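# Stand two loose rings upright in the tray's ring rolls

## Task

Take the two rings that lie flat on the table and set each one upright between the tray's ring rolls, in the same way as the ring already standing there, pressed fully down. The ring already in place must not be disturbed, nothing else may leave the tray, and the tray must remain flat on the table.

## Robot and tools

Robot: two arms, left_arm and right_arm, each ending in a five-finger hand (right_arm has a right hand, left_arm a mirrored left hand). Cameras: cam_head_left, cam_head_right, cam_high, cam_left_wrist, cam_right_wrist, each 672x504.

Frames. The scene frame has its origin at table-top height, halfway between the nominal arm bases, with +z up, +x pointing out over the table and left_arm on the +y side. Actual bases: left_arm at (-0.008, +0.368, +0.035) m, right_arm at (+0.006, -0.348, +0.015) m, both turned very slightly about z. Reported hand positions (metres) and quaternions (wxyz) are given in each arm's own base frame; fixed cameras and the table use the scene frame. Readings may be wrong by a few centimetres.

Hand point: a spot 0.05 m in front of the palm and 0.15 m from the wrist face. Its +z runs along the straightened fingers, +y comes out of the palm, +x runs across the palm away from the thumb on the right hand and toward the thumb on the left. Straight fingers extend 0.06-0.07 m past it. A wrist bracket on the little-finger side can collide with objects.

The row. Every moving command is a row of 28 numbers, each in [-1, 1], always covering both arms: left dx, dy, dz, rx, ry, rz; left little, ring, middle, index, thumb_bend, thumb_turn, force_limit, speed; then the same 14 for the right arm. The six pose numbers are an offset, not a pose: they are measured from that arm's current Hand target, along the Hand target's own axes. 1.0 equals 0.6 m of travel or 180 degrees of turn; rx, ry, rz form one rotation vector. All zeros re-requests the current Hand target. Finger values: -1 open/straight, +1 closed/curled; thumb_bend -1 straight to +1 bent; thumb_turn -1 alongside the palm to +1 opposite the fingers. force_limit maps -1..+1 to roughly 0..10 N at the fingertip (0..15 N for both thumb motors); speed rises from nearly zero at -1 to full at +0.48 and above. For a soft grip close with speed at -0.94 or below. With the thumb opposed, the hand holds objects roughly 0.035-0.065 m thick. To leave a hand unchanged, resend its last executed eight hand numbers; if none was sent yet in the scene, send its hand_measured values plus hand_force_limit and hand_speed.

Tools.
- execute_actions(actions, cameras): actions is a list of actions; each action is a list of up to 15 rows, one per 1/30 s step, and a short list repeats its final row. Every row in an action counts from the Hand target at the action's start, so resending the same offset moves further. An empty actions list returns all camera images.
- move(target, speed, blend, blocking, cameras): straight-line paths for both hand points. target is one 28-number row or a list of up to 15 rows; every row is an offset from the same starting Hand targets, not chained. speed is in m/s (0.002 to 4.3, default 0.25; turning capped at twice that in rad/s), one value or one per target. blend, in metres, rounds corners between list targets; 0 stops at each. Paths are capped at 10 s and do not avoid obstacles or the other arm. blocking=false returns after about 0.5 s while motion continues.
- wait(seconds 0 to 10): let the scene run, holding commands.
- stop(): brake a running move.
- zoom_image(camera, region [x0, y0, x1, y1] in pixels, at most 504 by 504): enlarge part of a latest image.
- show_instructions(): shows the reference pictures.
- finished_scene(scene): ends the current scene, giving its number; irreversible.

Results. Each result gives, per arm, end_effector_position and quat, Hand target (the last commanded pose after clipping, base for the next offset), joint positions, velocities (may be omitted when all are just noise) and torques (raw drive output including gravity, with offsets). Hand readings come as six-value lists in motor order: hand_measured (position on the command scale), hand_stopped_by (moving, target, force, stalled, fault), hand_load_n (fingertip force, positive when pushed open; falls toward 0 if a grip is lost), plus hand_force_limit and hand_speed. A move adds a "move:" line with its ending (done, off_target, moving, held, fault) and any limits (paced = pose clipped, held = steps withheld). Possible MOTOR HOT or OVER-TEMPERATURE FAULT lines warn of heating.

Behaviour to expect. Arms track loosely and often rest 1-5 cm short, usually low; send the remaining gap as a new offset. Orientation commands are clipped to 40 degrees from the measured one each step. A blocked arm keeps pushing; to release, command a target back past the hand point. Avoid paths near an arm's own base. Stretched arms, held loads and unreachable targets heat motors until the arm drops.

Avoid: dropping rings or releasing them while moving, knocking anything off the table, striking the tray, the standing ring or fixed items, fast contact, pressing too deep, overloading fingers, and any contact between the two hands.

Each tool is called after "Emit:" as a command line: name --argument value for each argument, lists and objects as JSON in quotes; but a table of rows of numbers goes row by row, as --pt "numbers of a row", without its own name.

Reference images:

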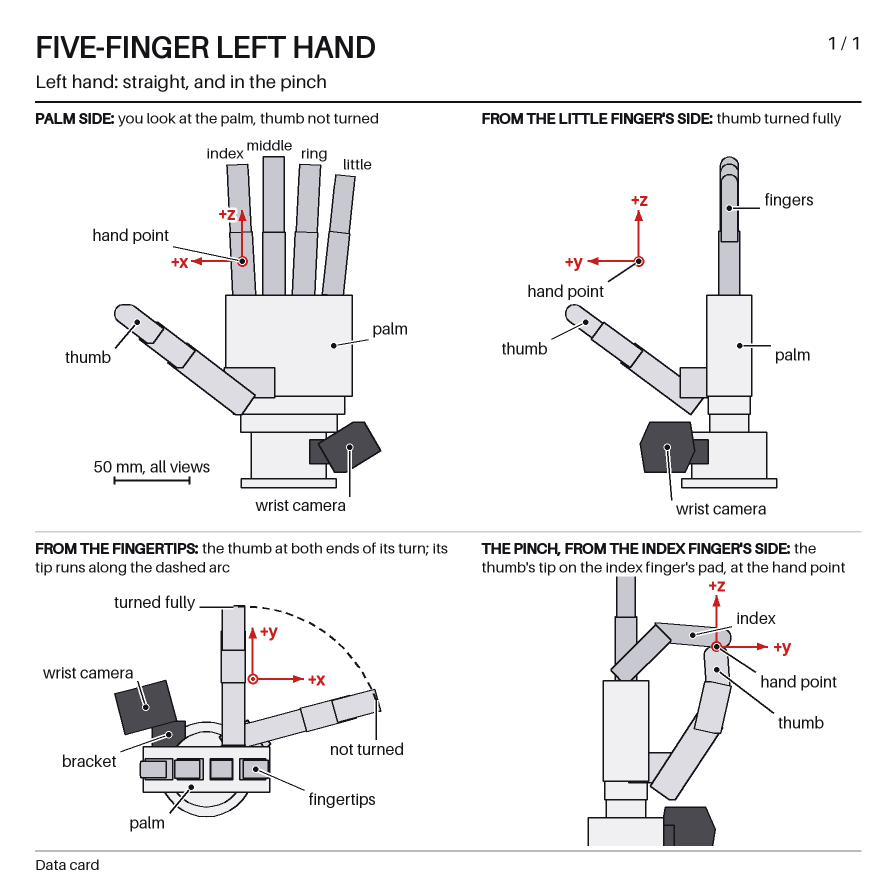

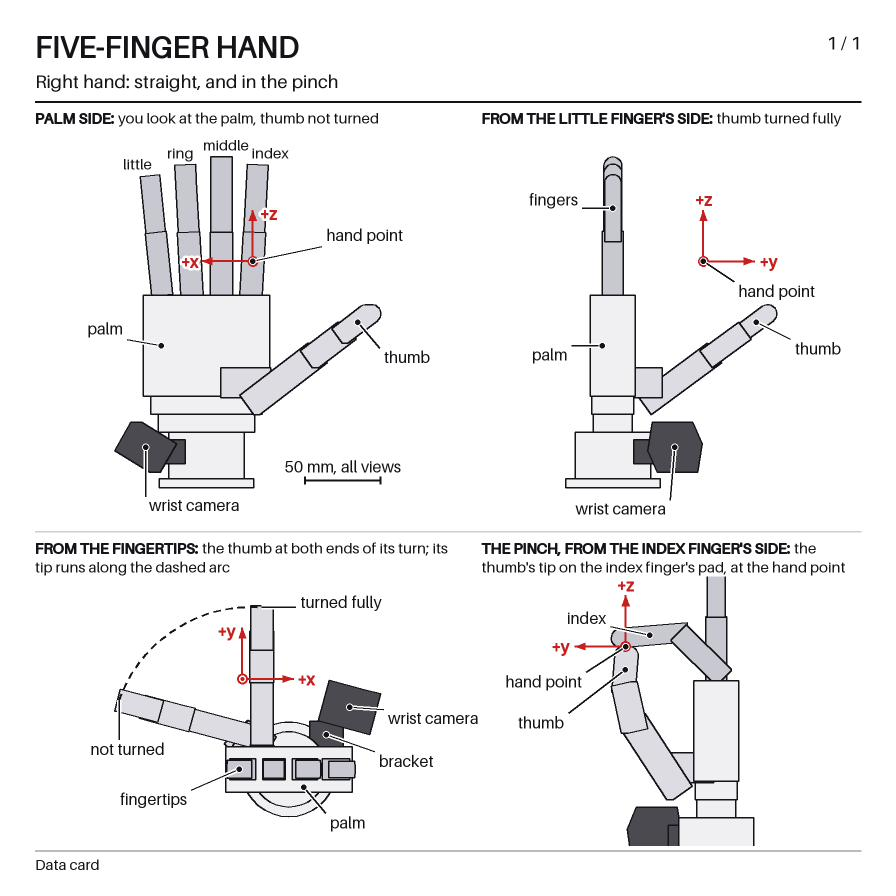

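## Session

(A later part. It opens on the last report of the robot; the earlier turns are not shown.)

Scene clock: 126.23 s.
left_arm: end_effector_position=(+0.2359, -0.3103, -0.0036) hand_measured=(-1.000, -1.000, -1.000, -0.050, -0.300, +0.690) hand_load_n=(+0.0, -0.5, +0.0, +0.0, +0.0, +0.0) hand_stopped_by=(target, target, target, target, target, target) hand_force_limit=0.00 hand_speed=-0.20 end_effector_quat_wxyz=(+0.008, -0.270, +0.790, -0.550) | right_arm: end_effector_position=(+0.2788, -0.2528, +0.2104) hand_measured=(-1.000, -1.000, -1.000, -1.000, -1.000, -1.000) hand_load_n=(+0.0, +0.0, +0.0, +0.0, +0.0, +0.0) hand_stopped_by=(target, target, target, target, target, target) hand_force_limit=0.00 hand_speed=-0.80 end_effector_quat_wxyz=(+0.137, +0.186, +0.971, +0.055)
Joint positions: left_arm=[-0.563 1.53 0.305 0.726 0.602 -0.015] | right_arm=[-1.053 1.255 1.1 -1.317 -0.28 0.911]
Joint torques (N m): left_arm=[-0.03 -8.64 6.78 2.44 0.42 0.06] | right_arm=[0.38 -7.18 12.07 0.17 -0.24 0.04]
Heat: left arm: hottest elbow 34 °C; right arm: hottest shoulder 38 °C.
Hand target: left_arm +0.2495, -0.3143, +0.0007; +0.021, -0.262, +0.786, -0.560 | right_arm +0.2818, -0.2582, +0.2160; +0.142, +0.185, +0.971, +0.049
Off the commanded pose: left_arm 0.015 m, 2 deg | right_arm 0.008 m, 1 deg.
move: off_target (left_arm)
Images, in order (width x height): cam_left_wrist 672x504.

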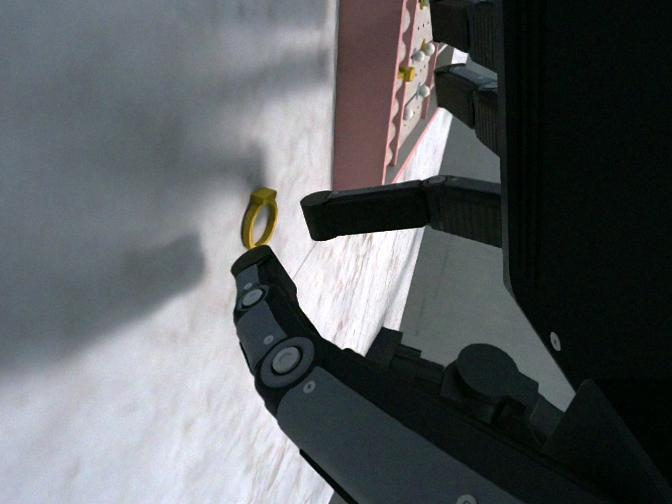

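Emit:
move --target '[-0.0192,0.0022,0.0182,0,0,0, -1,-1,-1,-0.05,-0.3,0.69, 0,-0.2, 0,0,0,0,0,0, -1,-1,-1,-1,-1,-1, 0,-0.8]' --cameras '["cam_left_wrist"]' --speed 0.1

Emit:
zoom_image --camera "cam_left_wrist" --region '[200, 150, 360, 310]'

Scene clock: 133.13 s.
left_arm: end_effector_position=(+0.2443, -0.3120, -0.0132) hand_measured=(-1.000, -1.000, -1.000, -0.050, -0.300, +0.690) hand_load_n=(+0.0, +0.0, +0.0, +0.0, +0.0, +0.0) hand_stopped_by=(target, target, target, target, target, target) hand_force_limit=0.00 hand_speed=-0.20 end_effector_quat_wxyz=(+0.006, -0.271, +0.791, -0.548) | right_arm: end_effector_position=(+0.2788, -0.2528, +0.2104) hand_measured=(-1.000, -1.000, -1.000, -1.000, -1.000, -1.000) hand_load_n=(+0.0, +0.0, +0.0, +0.0, +0.0, +0.0) hand_stopped_by=(target, target, target, target, target, target) hand_force_limit=0.00 hand_speed=-0.80 end_effector_quat_wxyz=(+0.137, +0.186, +0.971, +0.055)
Joint positions: left_arm=[-0.551 1.589 0.328 0.751 0.613 -0.008] | right_arm=[-1.053 1.255 1.1 -1.317 -0.28 0.911]
Joint torques (N m): left_arm=[-0.62 -9.88 7.15 2.61 0.36 0.08] | right_arm=[1.26 -7.41 12.08 0.13 -0.22 0.06]
Heat: left arm: hottest elbow 34 °C; right arm: hottest shoulder 37 °C.
Hand target: left_arm +0.2625, -0.3184, -0.0075; +0.021, -0.262, +0.786, -0.560 | right_arm +0.2818, -0.2582, +0.2160; +0.142, +0.185, +0.971, +0.049
Off the commanded pose: left_arm 0.020 m, 2 deg | right_arm 0.008 m, 1 deg.
move: off_target (left_arm)
Images, in order (width x height): cam_left_wrist 672x504.

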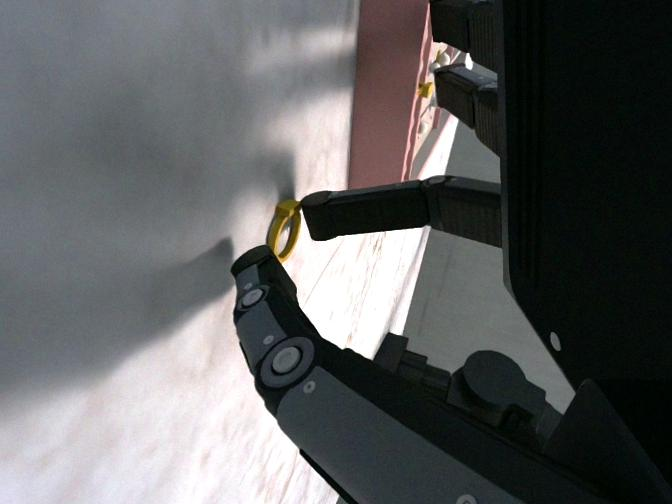

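Scaled by 3.150.

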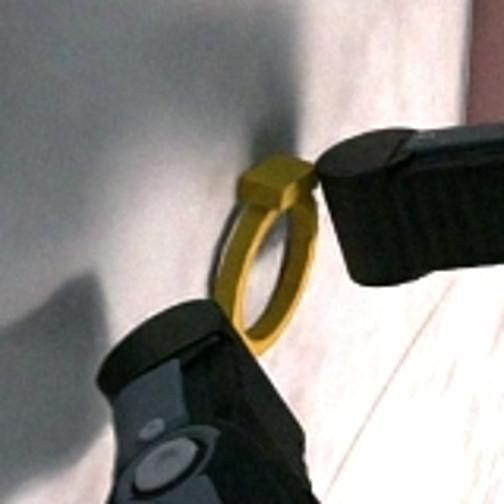

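Emit:
move --target '[-0.0275,-0.0203,0.016,0,0,0, -1,-1,-1,-0.05,-0.3,0.69, 0,-0.2, 0,0,0,0,0,0, -1,-1,-1,-1,-1,-1, 0,-0.8]' --cameras '["cam_left_wrist"]' --speed 0.1

Emit:
zoom_image --camera "cam_left_wrist" --region '[200, 150, 360, 310]'

Scene clock: 138.53 s.
left_arm: end_effector_position=(+0.2692, -0.3182, -0.0068) hand_measured=(-1.000, -1.000, -1.000, -0.050, -0.300, +0.690) hand_load_n=(+0.0, +0.0, +0.0, +0.0, +0.0, +0.0) hand_stopped_by=(target, target, target, target, target, target) hand_force_limit=0.00 hand_speed=-0.20 end_effector_quat_wxyz=(+0.013, -0.266, +0.787, -0.556) | right_arm: end_effector_position=(+0.2788, -0.2528, +0.2104) hand_measured=(-1.000, -1.000, -1.000, -1.000, -1.000, -1.000) hand_load_n=(+0.0, +0.0, +0.0, +0.0, +0.0, +0.0) hand_stopped_by=(target, target, target, target, target, target) hand_force_limit=0.00 hand_speed=-0.80 end_effector_quat_wxyz=(+0.137, +0.186, +0.971, +0.055)
Joint positions: left_arm=[-0.526 1.61 0.385 0.733 0.635 0.005] | right_arm=[-1.053 1.255 1.1 -1.317 -0.28 0.911]
Joint torques (N m): left_arm=[-0.5 -10.05 7.61 1.18 0.42 0.09] | right_arm=[0.67 -7.3 12.04 0.01 -0.23 0.01]
Heat: left arm: hottest elbow 33 °C; right arm: hottest shoulder 37 °C.
Hand target: left_arm +0.2844, -0.3224, -0.0047; +0.021, -0.262, +0.786, -0.560 | right_arm +0.2818, -0.2582, +0.2160; +0.142, +0.185, +0.971, +0.049
Off the commanded pose: left_arm 0.016 m, 1 deg | right_arm 0.008 m, 1 deg.
move: off_target (left_arm)
Images, in order (width x height): cam_left_wrist 672x504.

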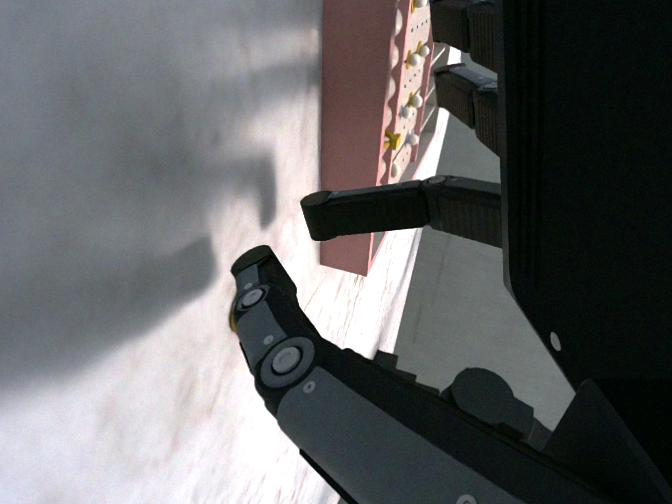

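Scaled by 3.150.

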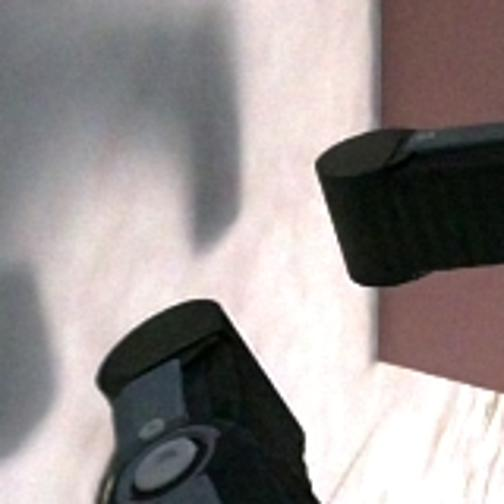

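Emit:
move --target '[0.0112,0.016,-0.0127,0,0,0, -1,-1,-1,-0.05,-0.3,0.69, 0,-0.2, 0,0,0,0,0,0, -1,-1,-1,-1,-1,-1, 0,-0.8]' --cameras '["cam_left_wrist"]' --speed 0.1

Emit:
zoom_image --camera "cam_left_wrist" --region '[200, 150, 360, 310]'

Scene clock: 141.87 s.
left_arm: end_effector_position=(+0.2700, -0.3186, -0.0060) hand_measured=(-1.000, -1.000, -1.000, -0.050, -0.300, +0.690) hand_load_n=(+0.0, +0.0, +0.0, +0.0, +0.0, +0.0) hand_stopped_by=(target, target, target, target, target, target) hand_force_limit=0.00 hand_speed=-0.20 end_effector_quat_wxyz=(+0.014, -0.265, +0.786, -0.558) | right_arm: end_effector_position=(+0.2788, -0.2528, +0.2104) hand_measured=(-1.000, -1.000, -1.000, -1.000, -1.000, -1.000) hand_load_n=(+0.0, +0.0, +0.0, +0.0, +0.0, +0.0) hand_stopped_by=(target, target, target, target, target, target) hand_force_limit=0.00 hand_speed=-0.80 end_effector_quat_wxyz=(+0.137, +0.186, +0.971, +0.055)
Joint positions: left_arm=[-0.526 1.61 0.385 0.738 0.635 0.006] | right_arm=[-1.053 1.255 1.1 -1.317 -0.28 0.911]
Joint torques (N m): left_arm=[0.21 -9.52 4.67 2.06 0.27 0.04] | right_arm=[0.73 -7.36 12.19 0.08 -0.23 0.05]
Heat: left arm: hottest elbow 33 °C; right arm: hottest shoulder 37 °C.
Hand target: left_arm +0.2725, -0.3165, -0.0086; +0.021, -0.262, +0.786, -0.560 | right_arm +0.2818, -0.2582, +0.2160; +0.142, +0.185, +0.971, +0.049
Off the commanded pose: left_arm 0.004 m, 1 deg | right_arm 0.008 m, 1 deg.
move: done
Images, in order (width x height): cam_left_wrist 672x504.

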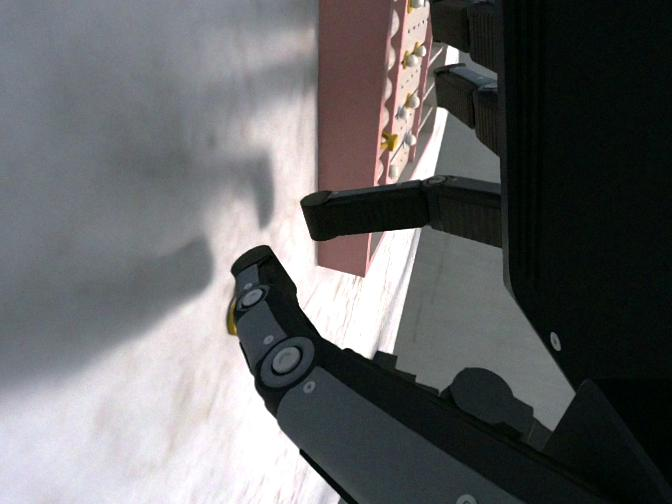

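Scaled by 3.150.

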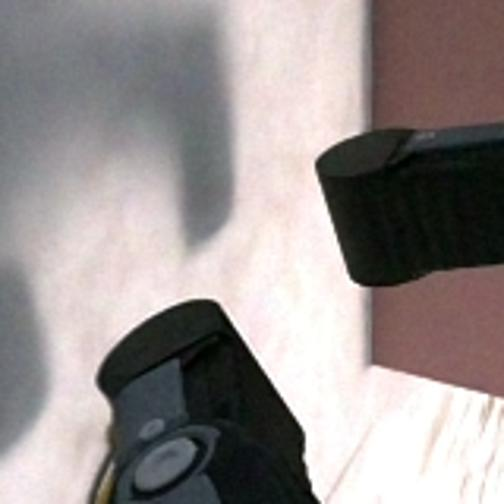

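Emit:
move --target '[0.0203,0.025,-0.0187,0,0,0, -1,-1,-1,-0.05,-0.3,0.69, 0,-0.2, 0,0,0,0,0,0, -1,-1,-1,-1,-1,-1, 0,-0.8]' --cameras '["cam_left_wrist"]' --speed 0.1

Emit:
zoom_image --camera "cam_left_wrist" --region '[200, 150, 360, 310]'

Scene clock: 145.07 s.
left_arm: end_effector_position=(+0.2546, -0.3086, -0.0123) hand_measured=(-1.000, -1.000, -1.000, -0.050, -0.300, +0.690) hand_load_n=(+0.0, +0.0, +0.0, +0.0, +0.0, +0.0) hand_stopped_by=(target, target, target, target, target, target) hand_force_limit=0.00 hand_speed=-0.20 end_effector_quat_wxyz=(+0.019, -0.265, +0.786, -0.559) | right_arm: end_effector_position=(+0.2788, -0.2528, +0.2104) hand_measured=(-1.000, -1.000, -1.000, -1.000, -1.000, -1.000) hand_load_n=(+0.5, +0.0, +0.0, +0.0, -0.5, +0.0) hand_stopped_by=(target, target, target, target, target, target) hand_force_limit=0.00 hand_speed=-0.80 end_effector_quat_wxyz=(+0.137, +0.186, +0.971, +0.055)
Joint positions: left_arm=[-0.526 1.61 0.33 0.798 0.628 0.006] | right_arm=[-1.053 1.255 1.1 -1.317 -0.28 0.911]
Joint torques (N m): left_arm=[-1.38 -9.52 3.69 2.19 0.14 -0.02] | right_arm=[0.21 -7.77 12.18 0.13 -0.24 0.03]
Heat: left arm: hottest elbow 33 °C; right arm: hottest shoulder 37 °C.
Hand target: left_arm +0.2525, -0.3085, -0.0146; +0.021, -0.262, +0.786, -0.560 | right_arm +0.2818, -0.2582, +0.2160; +0.142, +0.185, +0.971, +0.049
Off the commanded pose: left_arm 0.003 m, 0 deg | right_arm 0.008 m, 1 deg.
move: done
Images, in order (width x height): cam_left_wrist 672x504.

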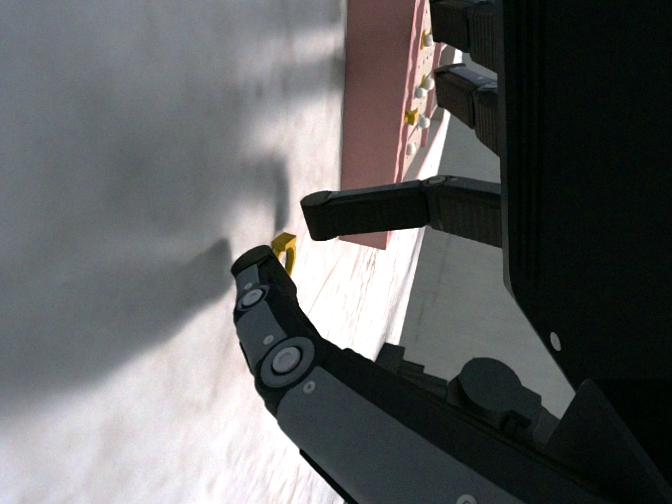

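Scaled by 3.150.

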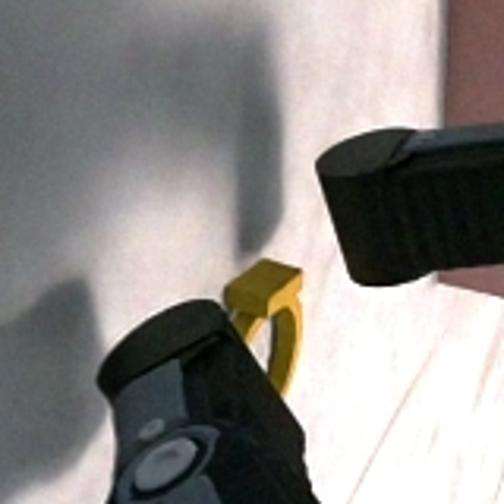

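Emit:
move --target '[-0.0056,0.0193,0.0081,0,0,0, -1,-1,-1,-0.05,-0.3,0.69, 0,-0.2, 0,0,0,0,0,0, -1,-1,-1,-1,-1,-1, 0,-0.8]' --cameras '["cam_left_wrist"]' --speed 0.1

Emit:
zoom_image --camera "cam_left_wrist" --region '[200, 150, 360, 310]'

Scene clock: 153.90 s.
left_arm: end_effector_position=(+0.2577, -0.3110, -0.0171) hand_measured=(-1.000, -1.000, -1.000, -0.050, -0.300, +0.690) hand_load_n=(+0.0, +0.0, +0.0, +0.0, -1.0, +2.0) hand_stopped_by=(target, target, target, target, target, target) hand_force_limit=0.00 hand_speed=-0.20 end_effector_quat_wxyz=(+0.024, -0.258, +0.782, -0.567) | right_arm: end_effector_position=(+0.2788, -0.2528, +0.2104) hand_measured=(-1.000, -1.000, -1.000, -1.000, -1.000, -1.000) hand_load_n=(+0.0, +0.0, +0.0, +0.0, +0.0, +0.0) hand_stopped_by=(target, target, target, target, target, target) hand_force_limit=0.00 hand_speed=-0.80 end_effector_quat_wxyz=(+0.137, +0.186, +0.971, +0.055)
Joint positions: left_arm=[-0.526 1.659 0.33 0.874 0.631 0.005] | right_arm=[-1.053 1.255 1.1 -1.317 -0.28 0.911]
Joint torques (N m): left_arm=[-2.49 -8.18 3.22 1.85 0.1 0.06] | right_arm=[1.14 -7.47 12 0.12 -0.25 0.03]
Heat: left arm: hottest elbow 32 °C; right arm: hottest shoulder 37 °C.
Hand target: left_arm +0.2525, -0.3085, -0.0276; +0.021, -0.262, +0.786, -0.560 | right_arm +0.2818, -0.2582, +0.2160; +0.142, +0.185, +0.971, +0.049
Off the commanded pose: left_arm 0.012 m, 1 deg | right_arm 0.008 m, 1 deg.
move: off_target (left_arm)
Images, in order (width x height): cam_left_wrist 672x504.

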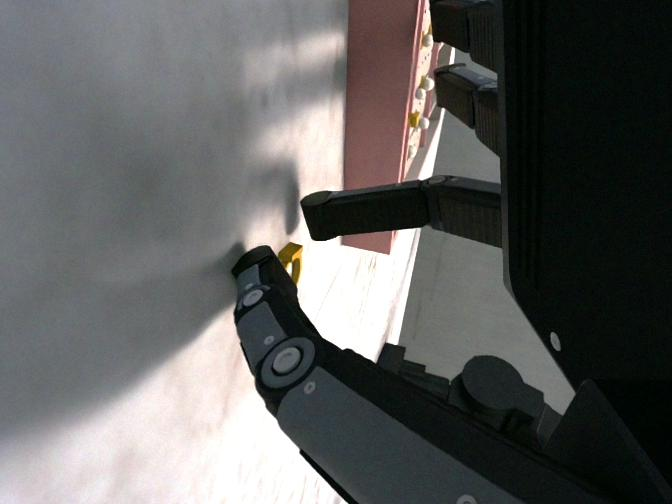

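Scaled by 3.150.

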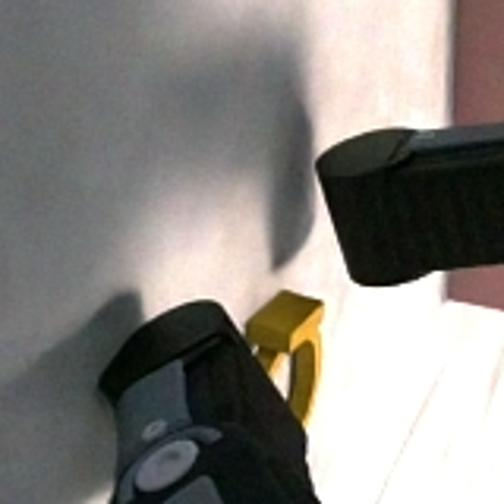

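Emit:
move --target '[-0.0018,-0.011,0.0027,0,0,0, -1,-1,-1,-0.05,-0.2,0.69, 0,-0.5, 0,0,0,0,0,0, -1,-1,-1,-1,-1,-1, 0,-0.8]' --cameras '["cam_left_wrist"]' --speed 0.1

Emit:
zoom_image --camera "cam_left_wrist" --region '[200, 150, 360, 310]'

Scene clock: 159.83 s.
left_arm: end_effector_position=(+0.2572, -0.3103, -0.0197) hand_measured=(-1.000, -1.000, -1.000, -0.050, -0.200, +0.690) hand_load_n=(+0.0, +0.0, +0.0, +0.5, +0.0, +0.0) hand_stopped_by=(target, target, target, target, target, target) hand_force_limit=0.00 hand_speed=-0.50 end_effector_quat_wxyz=(+0.023, -0.261, +0.783, -0.565) | right_arm: end_effector_position=(+0.2788, -0.2528, +0.2104) hand_measured=(-1.000, -1.000, -1.000, -1.000, -1.000, -1.000) hand_load_n=(+0.0, +0.0, +0.0, +0.0, +0.0, +0.0) hand_stopped_by=(target, target, target, target, target, target) hand_force_limit=0.00 hand_speed=-0.80 end_effector_quat_wxyz=(+0.137, +0.186, +0.971, +0.055)
Joint positions: left_arm=[-0.526 1.666 0.33 0.873 0.629 0.005] | right_arm=[-1.053 1.255 1.1 -1.317 -0.28 0.911]
Joint torques (N m): left_arm=[-1.73 -10.05 4.27 0.87 0.12 -0.01] | right_arm=[0.5 -7.53 11.93 0.03 -0.21 0.03]
Heat: left arm: hottest elbow 31 °C; right arm: hottest shoulder 37 °C.
Hand target: left_arm +0.2565, -0.3110, -0.0226; +0.020, -0.262, +0.786, -0.560 | right_arm +0.2818, -0.2582, +0.2160; +0.142, +0.185, +0.971, +0.049
Off the commanded pose: left_arm 0.003 m, 1 deg | right_arm 0.008 m, 1 deg.
move: done
Images, in order (width x height): cam_left_wrist 672x504.

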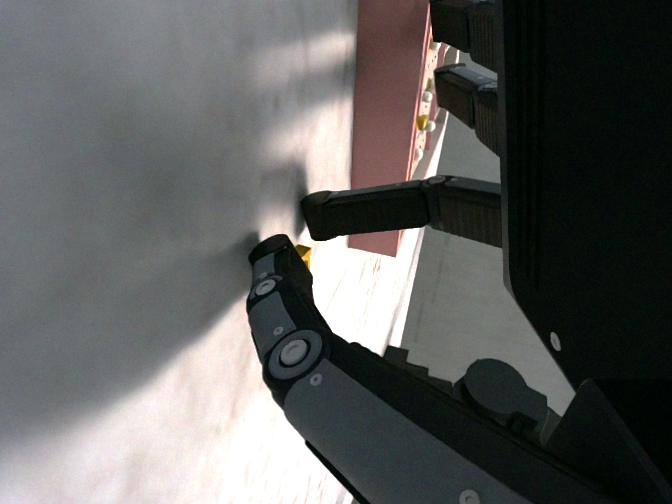

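Scaled by 3.150.

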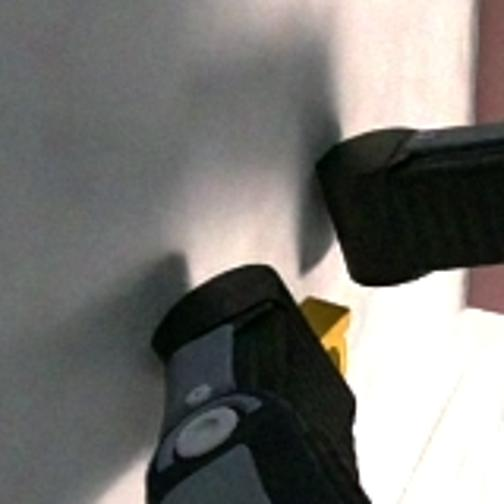

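Emit:
move --target '[0,0,0,0,0,0, -1,-1,-1,0.6,-0.2,0.69, -0.5,-0.85, 0,0,0,0,0,0, -1,-1,-1,-1,-1,-1, 0,-0.8]' --cameras '["cam_left_wrist"]' --speed 0.1

Emit:
zoom_image --camera "cam_left_wrist" --region '[200, 150, 360, 310]'

Scene clock: 163.10 s.
left_arm: end_effector_position=(+0.2570, -0.3101, -0.0200) hand_measured=(-1.000, -1.000, -1.000, +0.268, -0.200, +0.690) hand_load_n=(+0.0, +0.0, +0.0, +5.0, -1.5, +0.0) hand_stopped_by=(target, target, target, force, target, target) hand_force_limit=-0.50 hand_speed=-0.85 end_effector_quat_wxyz=(+0.023, -0.262, +0.783, -0.564) | right_arm: end_effector_position=(+0.2788, -0.2528, +0.2104) hand_measured=(-1.000, -1.000, -1.000, -1.000, -1.000, -1.000) hand_load_n=(+0.0, +0.0, +0.0, +0.0, +0.0, +0.0) hand_stopped_by=(target, target, target, target, target, target) hand_force_limit=0.00 hand_speed=-0.80 end_effector_quat_wxyz=(+0.137, +0.186, +0.971, +0.055)
Joint positions: left_arm=[-0.526 1.666 0.33 0.871 0.628 0.005] | right_arm=[-1.053 1.255 1.1 -1.317 -0.28 0.911]
Joint torques (N m): left_arm=[-1.67 -10.58 4.42 0.95 0.14 0.04] | right_arm=[1.03 -7.59 12.05 0.13 -0.22 0.07]
Heat: left arm: hottest elbow 31 °C; right arm: hottest shoulder 37 °C.
Hand target: left_arm +0.2565, -0.3110, -0.0226; +0.021, -0.262, +0.786, -0.560 | right_arm +0.2818, -0.2582, +0.2160; +0.142, +0.185, +0.971, +0.049
Off the commanded pose: left_arm 0.003 m, 1 deg | right_arm 0.008 m, 1 deg.
move: done
Images, in order (width x height): cam_left_wrist 672x504.

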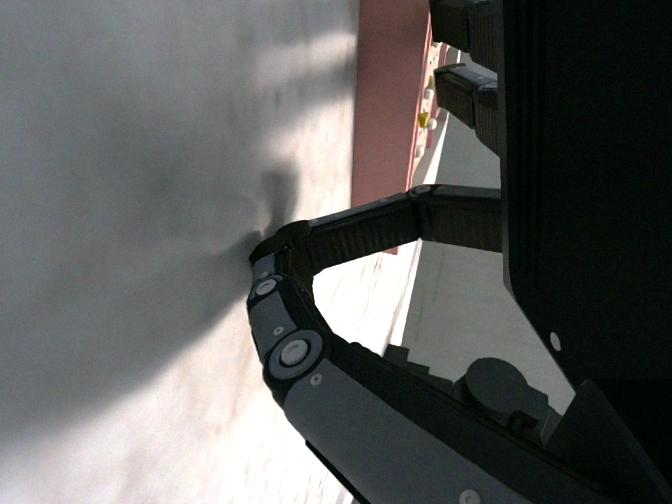

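Scaled by 3.150.

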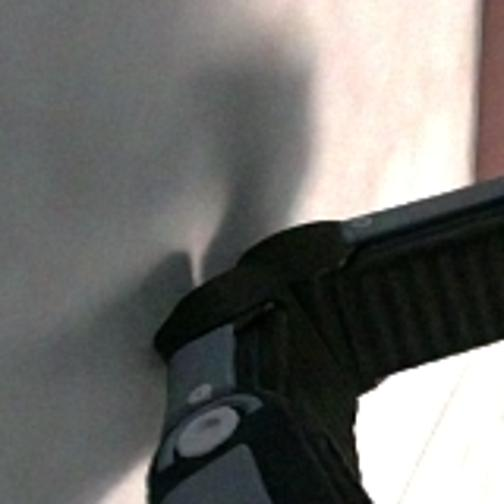

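Emit:
move --target '[0,0,0,0,0,0, -1,-1,-1,-0.05,-0.2,0.69, -0.5,-0.2, 0,0,0,0,0,0, -1,-1,-1,-1,-1,-1, 0,-0.8]' --cameras '["cam_left_wrist"]' --speed 0.1

Emit:
zoom_image --camera "cam_left_wrist" --region '[200, 150, 360, 310]'

Scene clock: 165.57 s.
left_arm: end_effector_position=(+0.2566, -0.3102, -0.0199) hand_measured=(-1.000, -1.000, -1.000, -0.050, -0.200, +0.690) hand_load_n=(+0.0, +0.0, -0.5, -1.0, +0.0, +0.0) hand_stopped_by=(target, target, target, target, target, target) hand_force_limit=-0.50 hand_speed=-0.20 end_effector_quat_wxyz=(+0.022, -0.261, +0.783, -0.564) | right_arm: end_effector_position=(+0.2788, -0.2528, +0.2104) hand_measured=(-1.000, -1.000, -1.000, -1.000, -1.000, -1.000) hand_load_n=(+0.0, +0.0, +0.0, +0.0, +0.0, +0.0) hand_stopped_by=(target, target, target, target, target, target) hand_force_limit=0.00 hand_speed=-0.80 end_effector_quat_wxyz=(+0.137, +0.186, +0.971, +0.055)
Joint positions: left_arm=[-0.526 1.666 0.33 0.871 0.63 0.005] | right_arm=[-1.053 1.255 1.1 -1.317 -0.28 0.911]
Joint torques (N m): left_arm=[-1.44 -10.05 4.3 0.9 0.08 -0.01] | right_arm=[0.73 -7.12 12.01 -0.01 -0.26 0.02]
Heat: left arm: hottest elbow 31 °C; right arm: hottest shoulder 37 °C.
Hand target: left_arm +0.2565, -0.3110, -0.0227; +0.021, -0.262, +0.786, -0.559 | right_arm +0.2818, -0.2582, +0.2160; +0.142, +0.185, +0.971, +0.049
Off the commanded pose: left_arm 0.003 m, 1 deg | right_arm 0.008 m, 1 deg.
move: done
Images, in order (width x height): cam_left_wrist 672x504.

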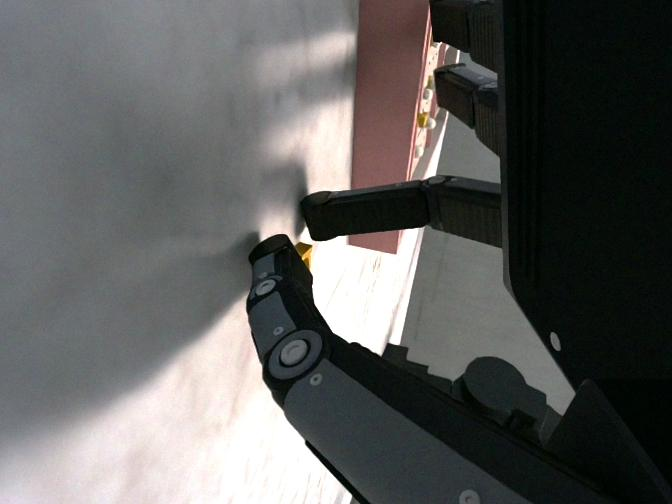

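Scaled by 3.150.

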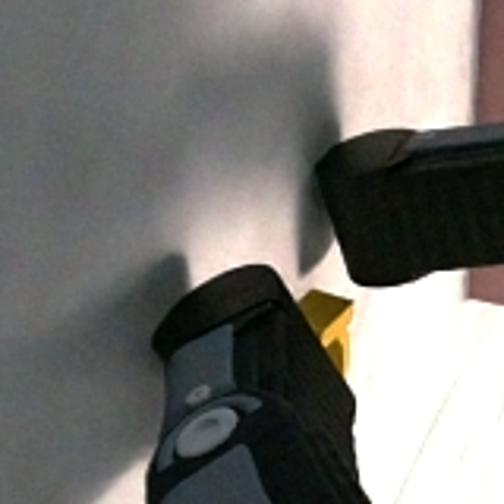

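Emit:
move --target '[0.0137,0.0002,0.0001,0,0,0, -1,-1,-1,-0.05,-0.2,0.69, -0.5,-0.2, 0,0,0,0,0,0, -1,-1,-1,-1,-1,-1, 0,-0.8]' --cameras '["cam_left_wrist"]' --speed 0.1

Emit:
zoom_image --camera "cam_left_wrist" --region '[200, 150, 360, 310]'

Scene clock: 173.53 s.
left_arm: end_effector_position=(+0.2564, -0.3130, -0.0196) hand_measured=(-1.000, -1.000, -1.000, -0.050, -0.200, +0.690) hand_load_n=(+0.0, +0.0, +0.0, -1.5, +0.0, +0.0) hand_stopped_by=(target, target, target, target, target, target) hand_force_limit=-0.50 hand_speed=-0.20 end_effector_quat_wxyz=(+0.027, -0.262, +0.783, -0.563) | right_arm: end_effector_position=(+0.2788, -0.2528, +0.2104) hand_measured=(-1.000, -1.000, -1.000, -1.000, -1.000, -1.000) hand_load_n=(+0.0, +0.0, +0.0, +0.0, +0.0, +0.0) hand_stopped_by=(target, target, target, target, target, target) hand_force_limit=0.00 hand_speed=-0.80 end_effector_quat_wxyz=(+0.137, +0.186, +0.971, +0.055)
Joint positions: left_arm=[-0.54 1.662 0.33 0.871 0.609 0.001] | right_arm=[-1.053 1.255 1.1 -1.317 -0.28 0.911]
Joint torques (N m): left_arm=[-2.02 -11.46 3.25 0.72 0.06 -0.1] | right_arm=[0.85 -7.47 11.99 0.18 -0.23 0.05]
Heat: left arm: hottest elbow 30 °C; right arm: hottest shoulder 37 °C.
Hand target: left_arm +0.2494, -0.3147, -0.0205; +0.021, -0.262, +0.786, -0.560 | right_arm +0.2818, -0.2582, +0.2160; +0.142, +0.185, +0.971, +0.049
Off the commanded pose: left_arm 0.007 m, 1 deg | right_arm 0.008 m, 1 deg.
move: done
Images, in order (width x height): cam_left_wrist 672x504.

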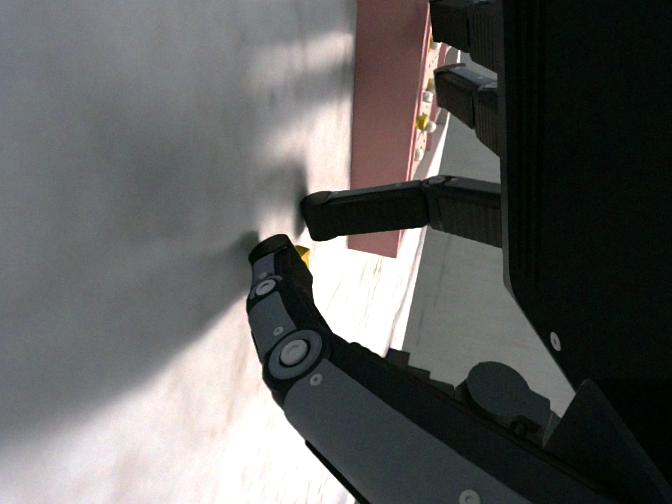

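Scaled by 3.150.

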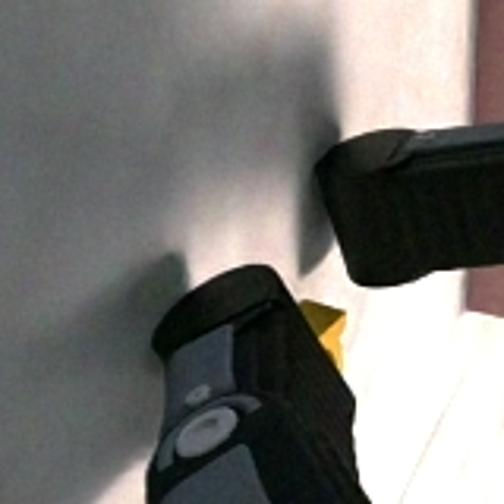

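Emit:
move --target '[0.012,0.0052,-0.009,0,0,0, -1,-1,-1,-0.05,-0.2,0.69, -0.5,-0.2, 0,0,0,0,0,0, -1,-1,-1,-1,-1,-1, 0,-0.8]' --cameras '["cam_left_wrist"]' --speed 0.1

Emit:
zoom_image --camera "cam_left_wrist" --region '[200, 150, 360, 310]'

Scene clock: 176.47 s.
left_arm: end_effector_position=(+0.2495, -0.3119, -0.0196) hand_measured=(-1.000, -1.000, -1.000, -0.050, -0.200, +0.690) hand_load_n=(+0.0, -0.5, +0.0, +1.0, +0.0, +0.0) hand_stopped_by=(target, target, target, target, target, target) hand_force_limit=-0.50 hand_speed=-0.20 end_effector_quat_wxyz=(+0.027, -0.262, +0.785, -0.561) | right_arm: end_effector_position=(+0.2788, -0.2528, +0.2104) hand_measured=(-1.000, -1.000, -1.000, -1.000, -1.000, -1.000) hand_load_n=(+0.0, +0.0, +0.0, +0.0, -0.5, +0.0) hand_stopped_by=(target, target, target, target, target, target) hand_force_limit=0.00 hand_speed=-0.80 end_effector_quat_wxyz=(+0.137, +0.186, +0.971, +0.055)
Joint positions: left_arm=[-0.551 1.648 0.313 0.871 0.596 0] | right_arm=[-1.053 1.255 1.1 -1.317 -0.28 0.911]
Joint torques (N m): left_arm=[-2.55 -10.81 2.52 1.58 0.2 -0.11] | right_arm=[0.97 -7.36 12 -0.03 -0.21 0.04]
Heat: left arm: hottest elbow 30 °C; right arm: hottest shoulder 37 °C.
Hand target: left_arm +0.2402, -0.3123, -0.0195; +0.021, -0.262, +0.786, -0.560 | right_arm +0.2818, -0.2582, +0.2160; +0.142, +0.185, +0.971, +0.049
Off the commanded pose: left_arm 0.009 m, 1 deg | right_arm 0.008 m, 1 deg.
move: done
Images, in order (width x height): cam_left_wrist 672x504.

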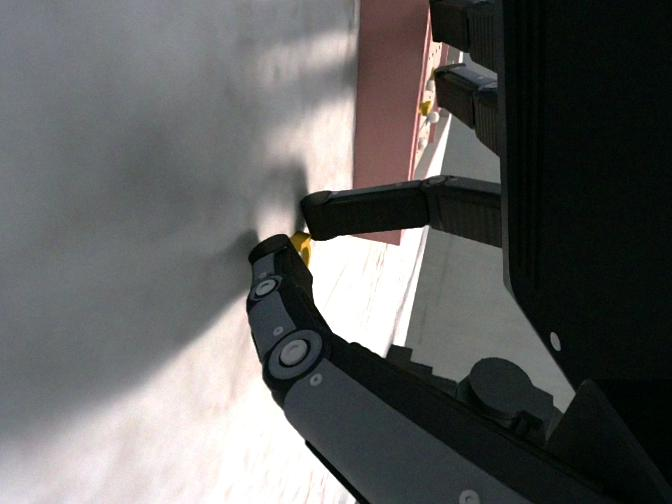

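Scaled by 3.150.

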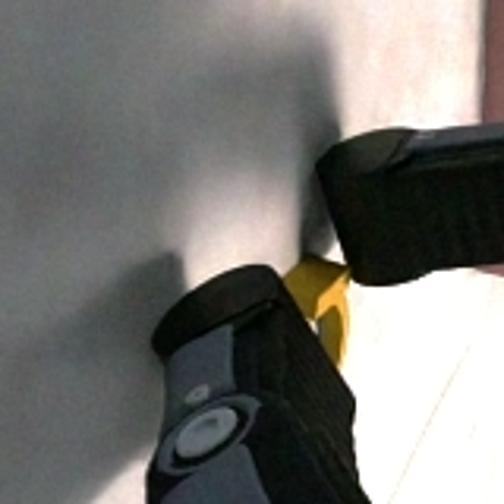

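Emit:
move --target '[0,0,0,0,0,0, -1,-1,-1,-0.3,-0.2,0.69, -0.5,-0.2, 0,0,0,0,0,0, -1,-1,-1,-1,-1,-1, 0,-0.8]' --cameras '["cam_left_wrist"]' --speed 0.1

Emit:
zoom_image --camera "cam_left_wrist" --region '[200, 150, 360, 310]'

Scene clock: 179.20 s.
left_arm: end_effector_position=(+0.2477, -0.3113, -0.0203) hand_measured=(-1.000, -1.000, -1.000, -0.300, -0.200, +0.690) hand_load_n=(+0.0, +0.0, +0.0, -0.5, -2.0, -0.5) hand_stopped_by=(target, target, target, target, target, target) hand_force_limit=-0.50 hand_speed=-0.20 end_effector_quat_wxyz=(+0.026, -0.263, +0.785, -0.560) | right_arm: end_effector_position=(+0.2788, -0.2528, +0.2104) hand_measured=(-1.000, -1.000, -1.000, -1.000, -1.000, -1.000) hand_load_n=(+0.0, +0.0, +0.0, +0.0, +0.0, +0.0) hand_stopped_by=(target, target, target, target, target, target) hand_force_limit=0.00 hand_speed=-0.80 end_effector_quat_wxyz=(+0.137, +0.186, +0.971, +0.055)
Joint positions: left_arm=[-0.552 1.648 0.31 0.871 0.596 -0.001] | right_arm=[-1.053 1.255 1.1 -1.317 -0.28 0.911]
Joint torques (N m): left_arm=[-2.43 -11.46 2.89 1.73 0.22 -0.06] | right_arm=[0.67 -7.71 11.96 0.1 -0.2 0.04]
Heat: left arm: hottest elbow 30 °C; right arm: hottest shoulder 37 °C.
Hand target: left_arm +0.2401, -0.3123, -0.0195; +0.020, -0.262, +0.786, -0.560 | right_arm +0.2818, -0.2582, +0.2160; +0.142, +0.185, +0.971, +0.049
Off the commanded pose: left_arm 0.008 m, 1 deg | right_arm 0.008 m, 1 deg.
move: done
Images, in order (width x height): cam_left_wrist 672x504.

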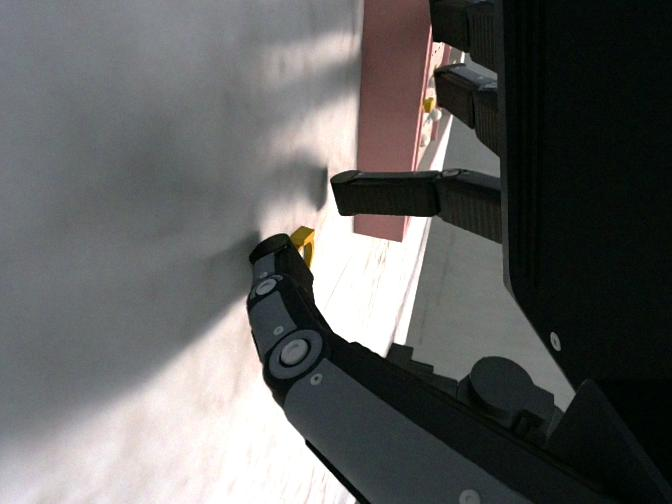

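Scaled by 3.150.

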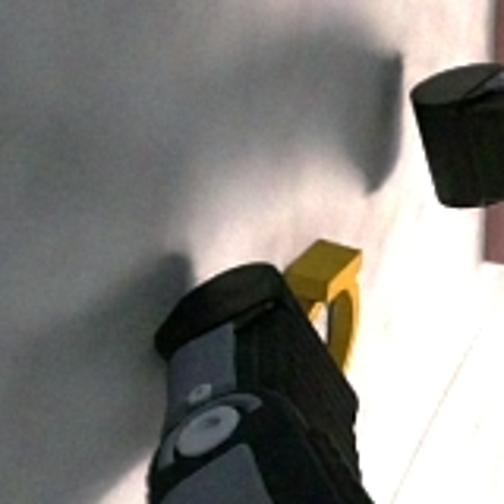

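Emit:
move --target '[0,0,0,0,0,0, -1,-1,-1,0.5,-0.2,0.69, -0.5,-0.9, 0,0,0,0,0,0, -1,-1,-1,-1,-1,-1, 0,-0.8]' --cameras '["cam_left_wrist"]' --speed 0.1

Emit:
zoom_image --camera "cam_left_wrist" --region '[200, 150, 360, 310]'

Scene clock: 182.93 s.
left_arm: end_effector_position=(+0.2461, -0.3117, -0.0199) hand_measured=(-1.000, -1.000, -1.000, +0.266, -0.200, +0.690) hand_load_n=(+0.0, +0.0, +0.0, +4.0, -0.5, -0.5) hand_stopped_by=(target, target, target, force, target, target) hand_force_limit=-0.50 hand_speed=-0.90 end_effector_quat_wxyz=(+0.024, -0.263, +0.785, -0.560) | right_arm: end_effector_position=(+0.2788, -0.2528, +0.2104) hand_measured=(-1.000, -1.000, -1.000, -1.000, -1.000, -1.000) hand_load_n=(+0.0, +0.0, +0.0, +0.0, +0.0, +0.0) hand_stopped_by=(target, target, target, target, target, target) hand_force_limit=0.00 hand_speed=-0.80 end_effector_quat_wxyz=(+0.137, +0.186, +0.971, +0.055)
Joint positions: left_arm=[-0.555 1.646 0.308 0.871 0.596 -0.006] | right_arm=[-1.053 1.255 1.1 -1.317 -0.28 0.911]
Joint torques (N m): left_arm=[-1.85 -10.34 2.93 1.36 0.23 -0.09] | right_arm=[0.79 -7.41 12.1 0.08 -0.22 0.01]
Heat: left arm: hottest elbow 30 °C; right arm: hottest shoulder 37 °C.
Hand target: left_arm +0.2401, -0.3124, -0.0195; +0.020, -0.262, +0.786, -0.560 | right_arm +0.2818, -0.2582, +0.2160; +0.142, +0.185, +0.971, +0.049
Off the commanded pose: left_arm 0.006 m, 0 deg | right_arm 0.008 m, 1 deg.
move: done
Images, in order (width x height): cam_left_wrist 672x504.

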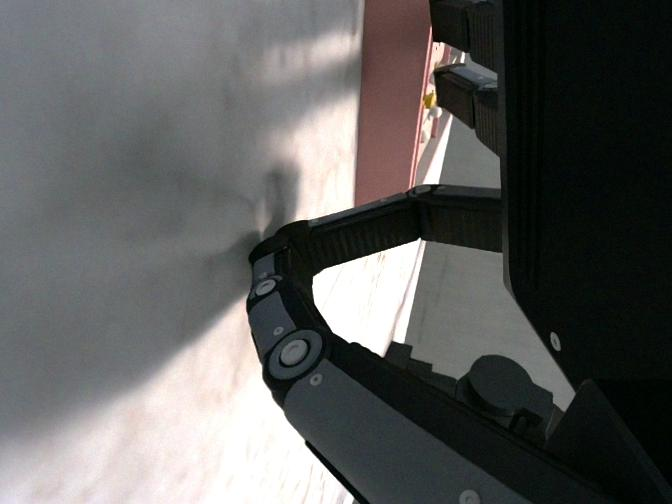

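Scaled by 3.150.

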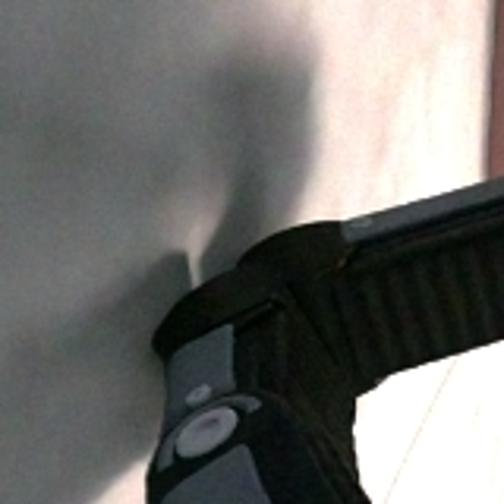

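Emit:
move --target '[0,0,0,0,0,0, -1,-1,-1,-0.3,-0.2,0.69, -0.5,-0.2, 0,0,0,0,0,0, -1,-1,-1,-1,-1,-1, 0,-0.8]' --cameras '["cam_left_wrist"]' --speed 0.1

Emit:
zoom_image --camera "cam_left_wrist" --region '[200, 150, 360, 310]'

Scene clock: 185.10 s.
left_arm: end_effector_position=(+0.2462, -0.3118, -0.0194) hand_measured=(-1.000, -1.000, -1.000, -0.300, -0.200, +0.690) hand_load_n=(+0.0, +0.0, +0.0, +0.0, +0.0, +0.0) hand_stopped_by=(target, target, target, target, target, target) hand_force_limit=-0.50 hand_speed=-0.20 end_effector_quat_wxyz=(+0.024, -0.263, +0.785, -0.560) | right_arm: end_effector_position=(+0.2788, -0.2528, +0.2104) hand_measured=(-1.000, -1.000, -1.000, -1.000, -1.000, -1.000) hand_load_n=(+0.0, +0.0, +0.0, +0.0, +0.0, +0.0) hand_stopped_by=(target, target, target, target, target, target) hand_force_limit=0.00 hand_speed=-0.80 end_effector_quat_wxyz=(+0.137, +0.186, +0.971, +0.055)
Joint positions: left_arm=[-0.555 1.644 0.308 0.871 0.596 -0.007] | right_arm=[-1.053 1.255 1.1 -1.317 -0.28 0.911]
Joint torques (N m): left_arm=[-2.43 -10.4 3.14 1.5 0.2 -0.08] | right_arm=[0.79 -6.89 11.99 0.01 -0.23 0.02]
Heat: left arm: hottest elbow 30 °C; right arm: hottest shoulder 37 °C.
Hand target: left_arm +0.2402, -0.3124, -0.0194; +0.021, -0.262, +0.786, -0.560 | right_arm +0.2818, -0.2582, +0.2160; +0.142, +0.185, +0.971, +0.049
Off the commanded pose: left_arm 0.006 m, 0 deg | right_arm 0.008 m, 1 deg.
move: done
Images, in order (width x height): cam_left_wrist 672x504.

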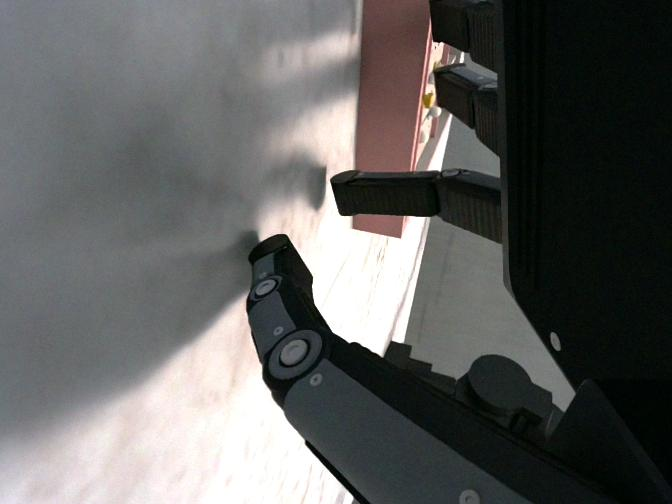

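Scaled by 3.150.

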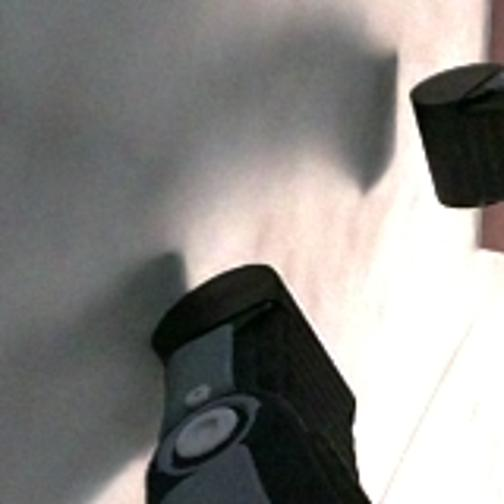

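Emit:
move --target '[0.017,-0.0594,-0.025,0,0,0, -1,-1,-1,-0.3,-0.2,0.57, -0.5,-0.2, 0,0,0,0,0,0, -1,-1,-1,-1,-1,-1, 0,-0.8]' --cameras '["cam_left_wrist"]' --speed 0.15

Emit:
zoom_image --camera "cam_left_wrist" --region '[150, 130, 360, 340]'

Scene clock: 191.57 s.
left_arm: end_effector_position=(+0.2399, -0.3079, +0.0145) hand_measured=(-1.000, -1.000, -1.000, -0.300, -0.200, +0.570) hand_load_n=(+0.0, +0.0, +0.0, -0.5, +0.0, +0.0) hand_stopped_by=(target, target, target, target, target, target) hand_force_limit=-0.50 hand_speed=-0.20 end_effector_quat_wxyz=(+0.020, -0.267, +0.787, -0.556) | right_arm: end_effector_position=(+0.2788, -0.2528, +0.2104) hand_measured=(-1.000, -1.000, -1.000, -1.000, -1.000, -1.000) hand_load_n=(+0.0, +0.0, +0.0, +0.0, +0.0, +0.0) hand_stopped_by=(target, target, target, target, target, target) hand_force_limit=0.00 hand_speed=-0.80 end_effector_quat_wxyz=(+0.137, +0.186, +0.971, +0.055)
Joint positions: left_arm=[-0.555 1.442 0.305 0.658 0.596 -0.007] | right_arm=[-1.053 1.255 1.1 -1.317 -0.28 0.911]
Joint torques (N m): left_arm=[-2.08 -10.34 6.06 0.85 0.24 -0.03] | right_arm=[0.85 -7.53 12.08 -0.01 -0.23 0.05]
Heat: left arm: hottest elbow 29 °C; right arm: hottest shoulder 37 °C.
Hand target: left_arm +0.2402, -0.3121, +0.0204; +0.021, -0.262, +0.786, -0.559 | right_arm +0.2818, -0.2582, +0.2160; +0.142, +0.185, +0.971, +0.049
Off the commanded pose: left_arm 0.007 m, 1 deg | right_arm 0.008 m, 1 deg.
move: done
Images, in order (width x height): cam_left_wrist 672x504.

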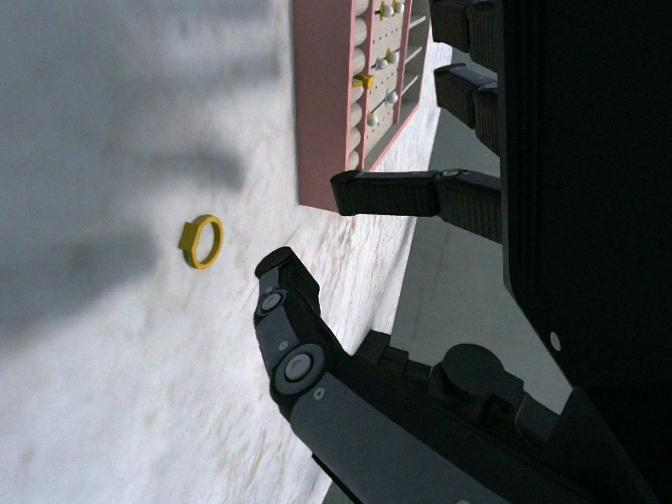

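Scaled by 2.400.

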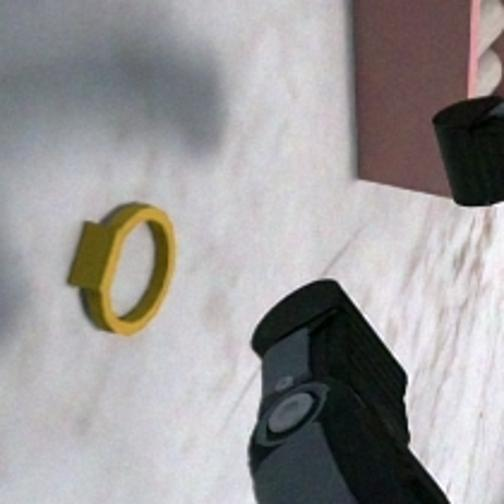

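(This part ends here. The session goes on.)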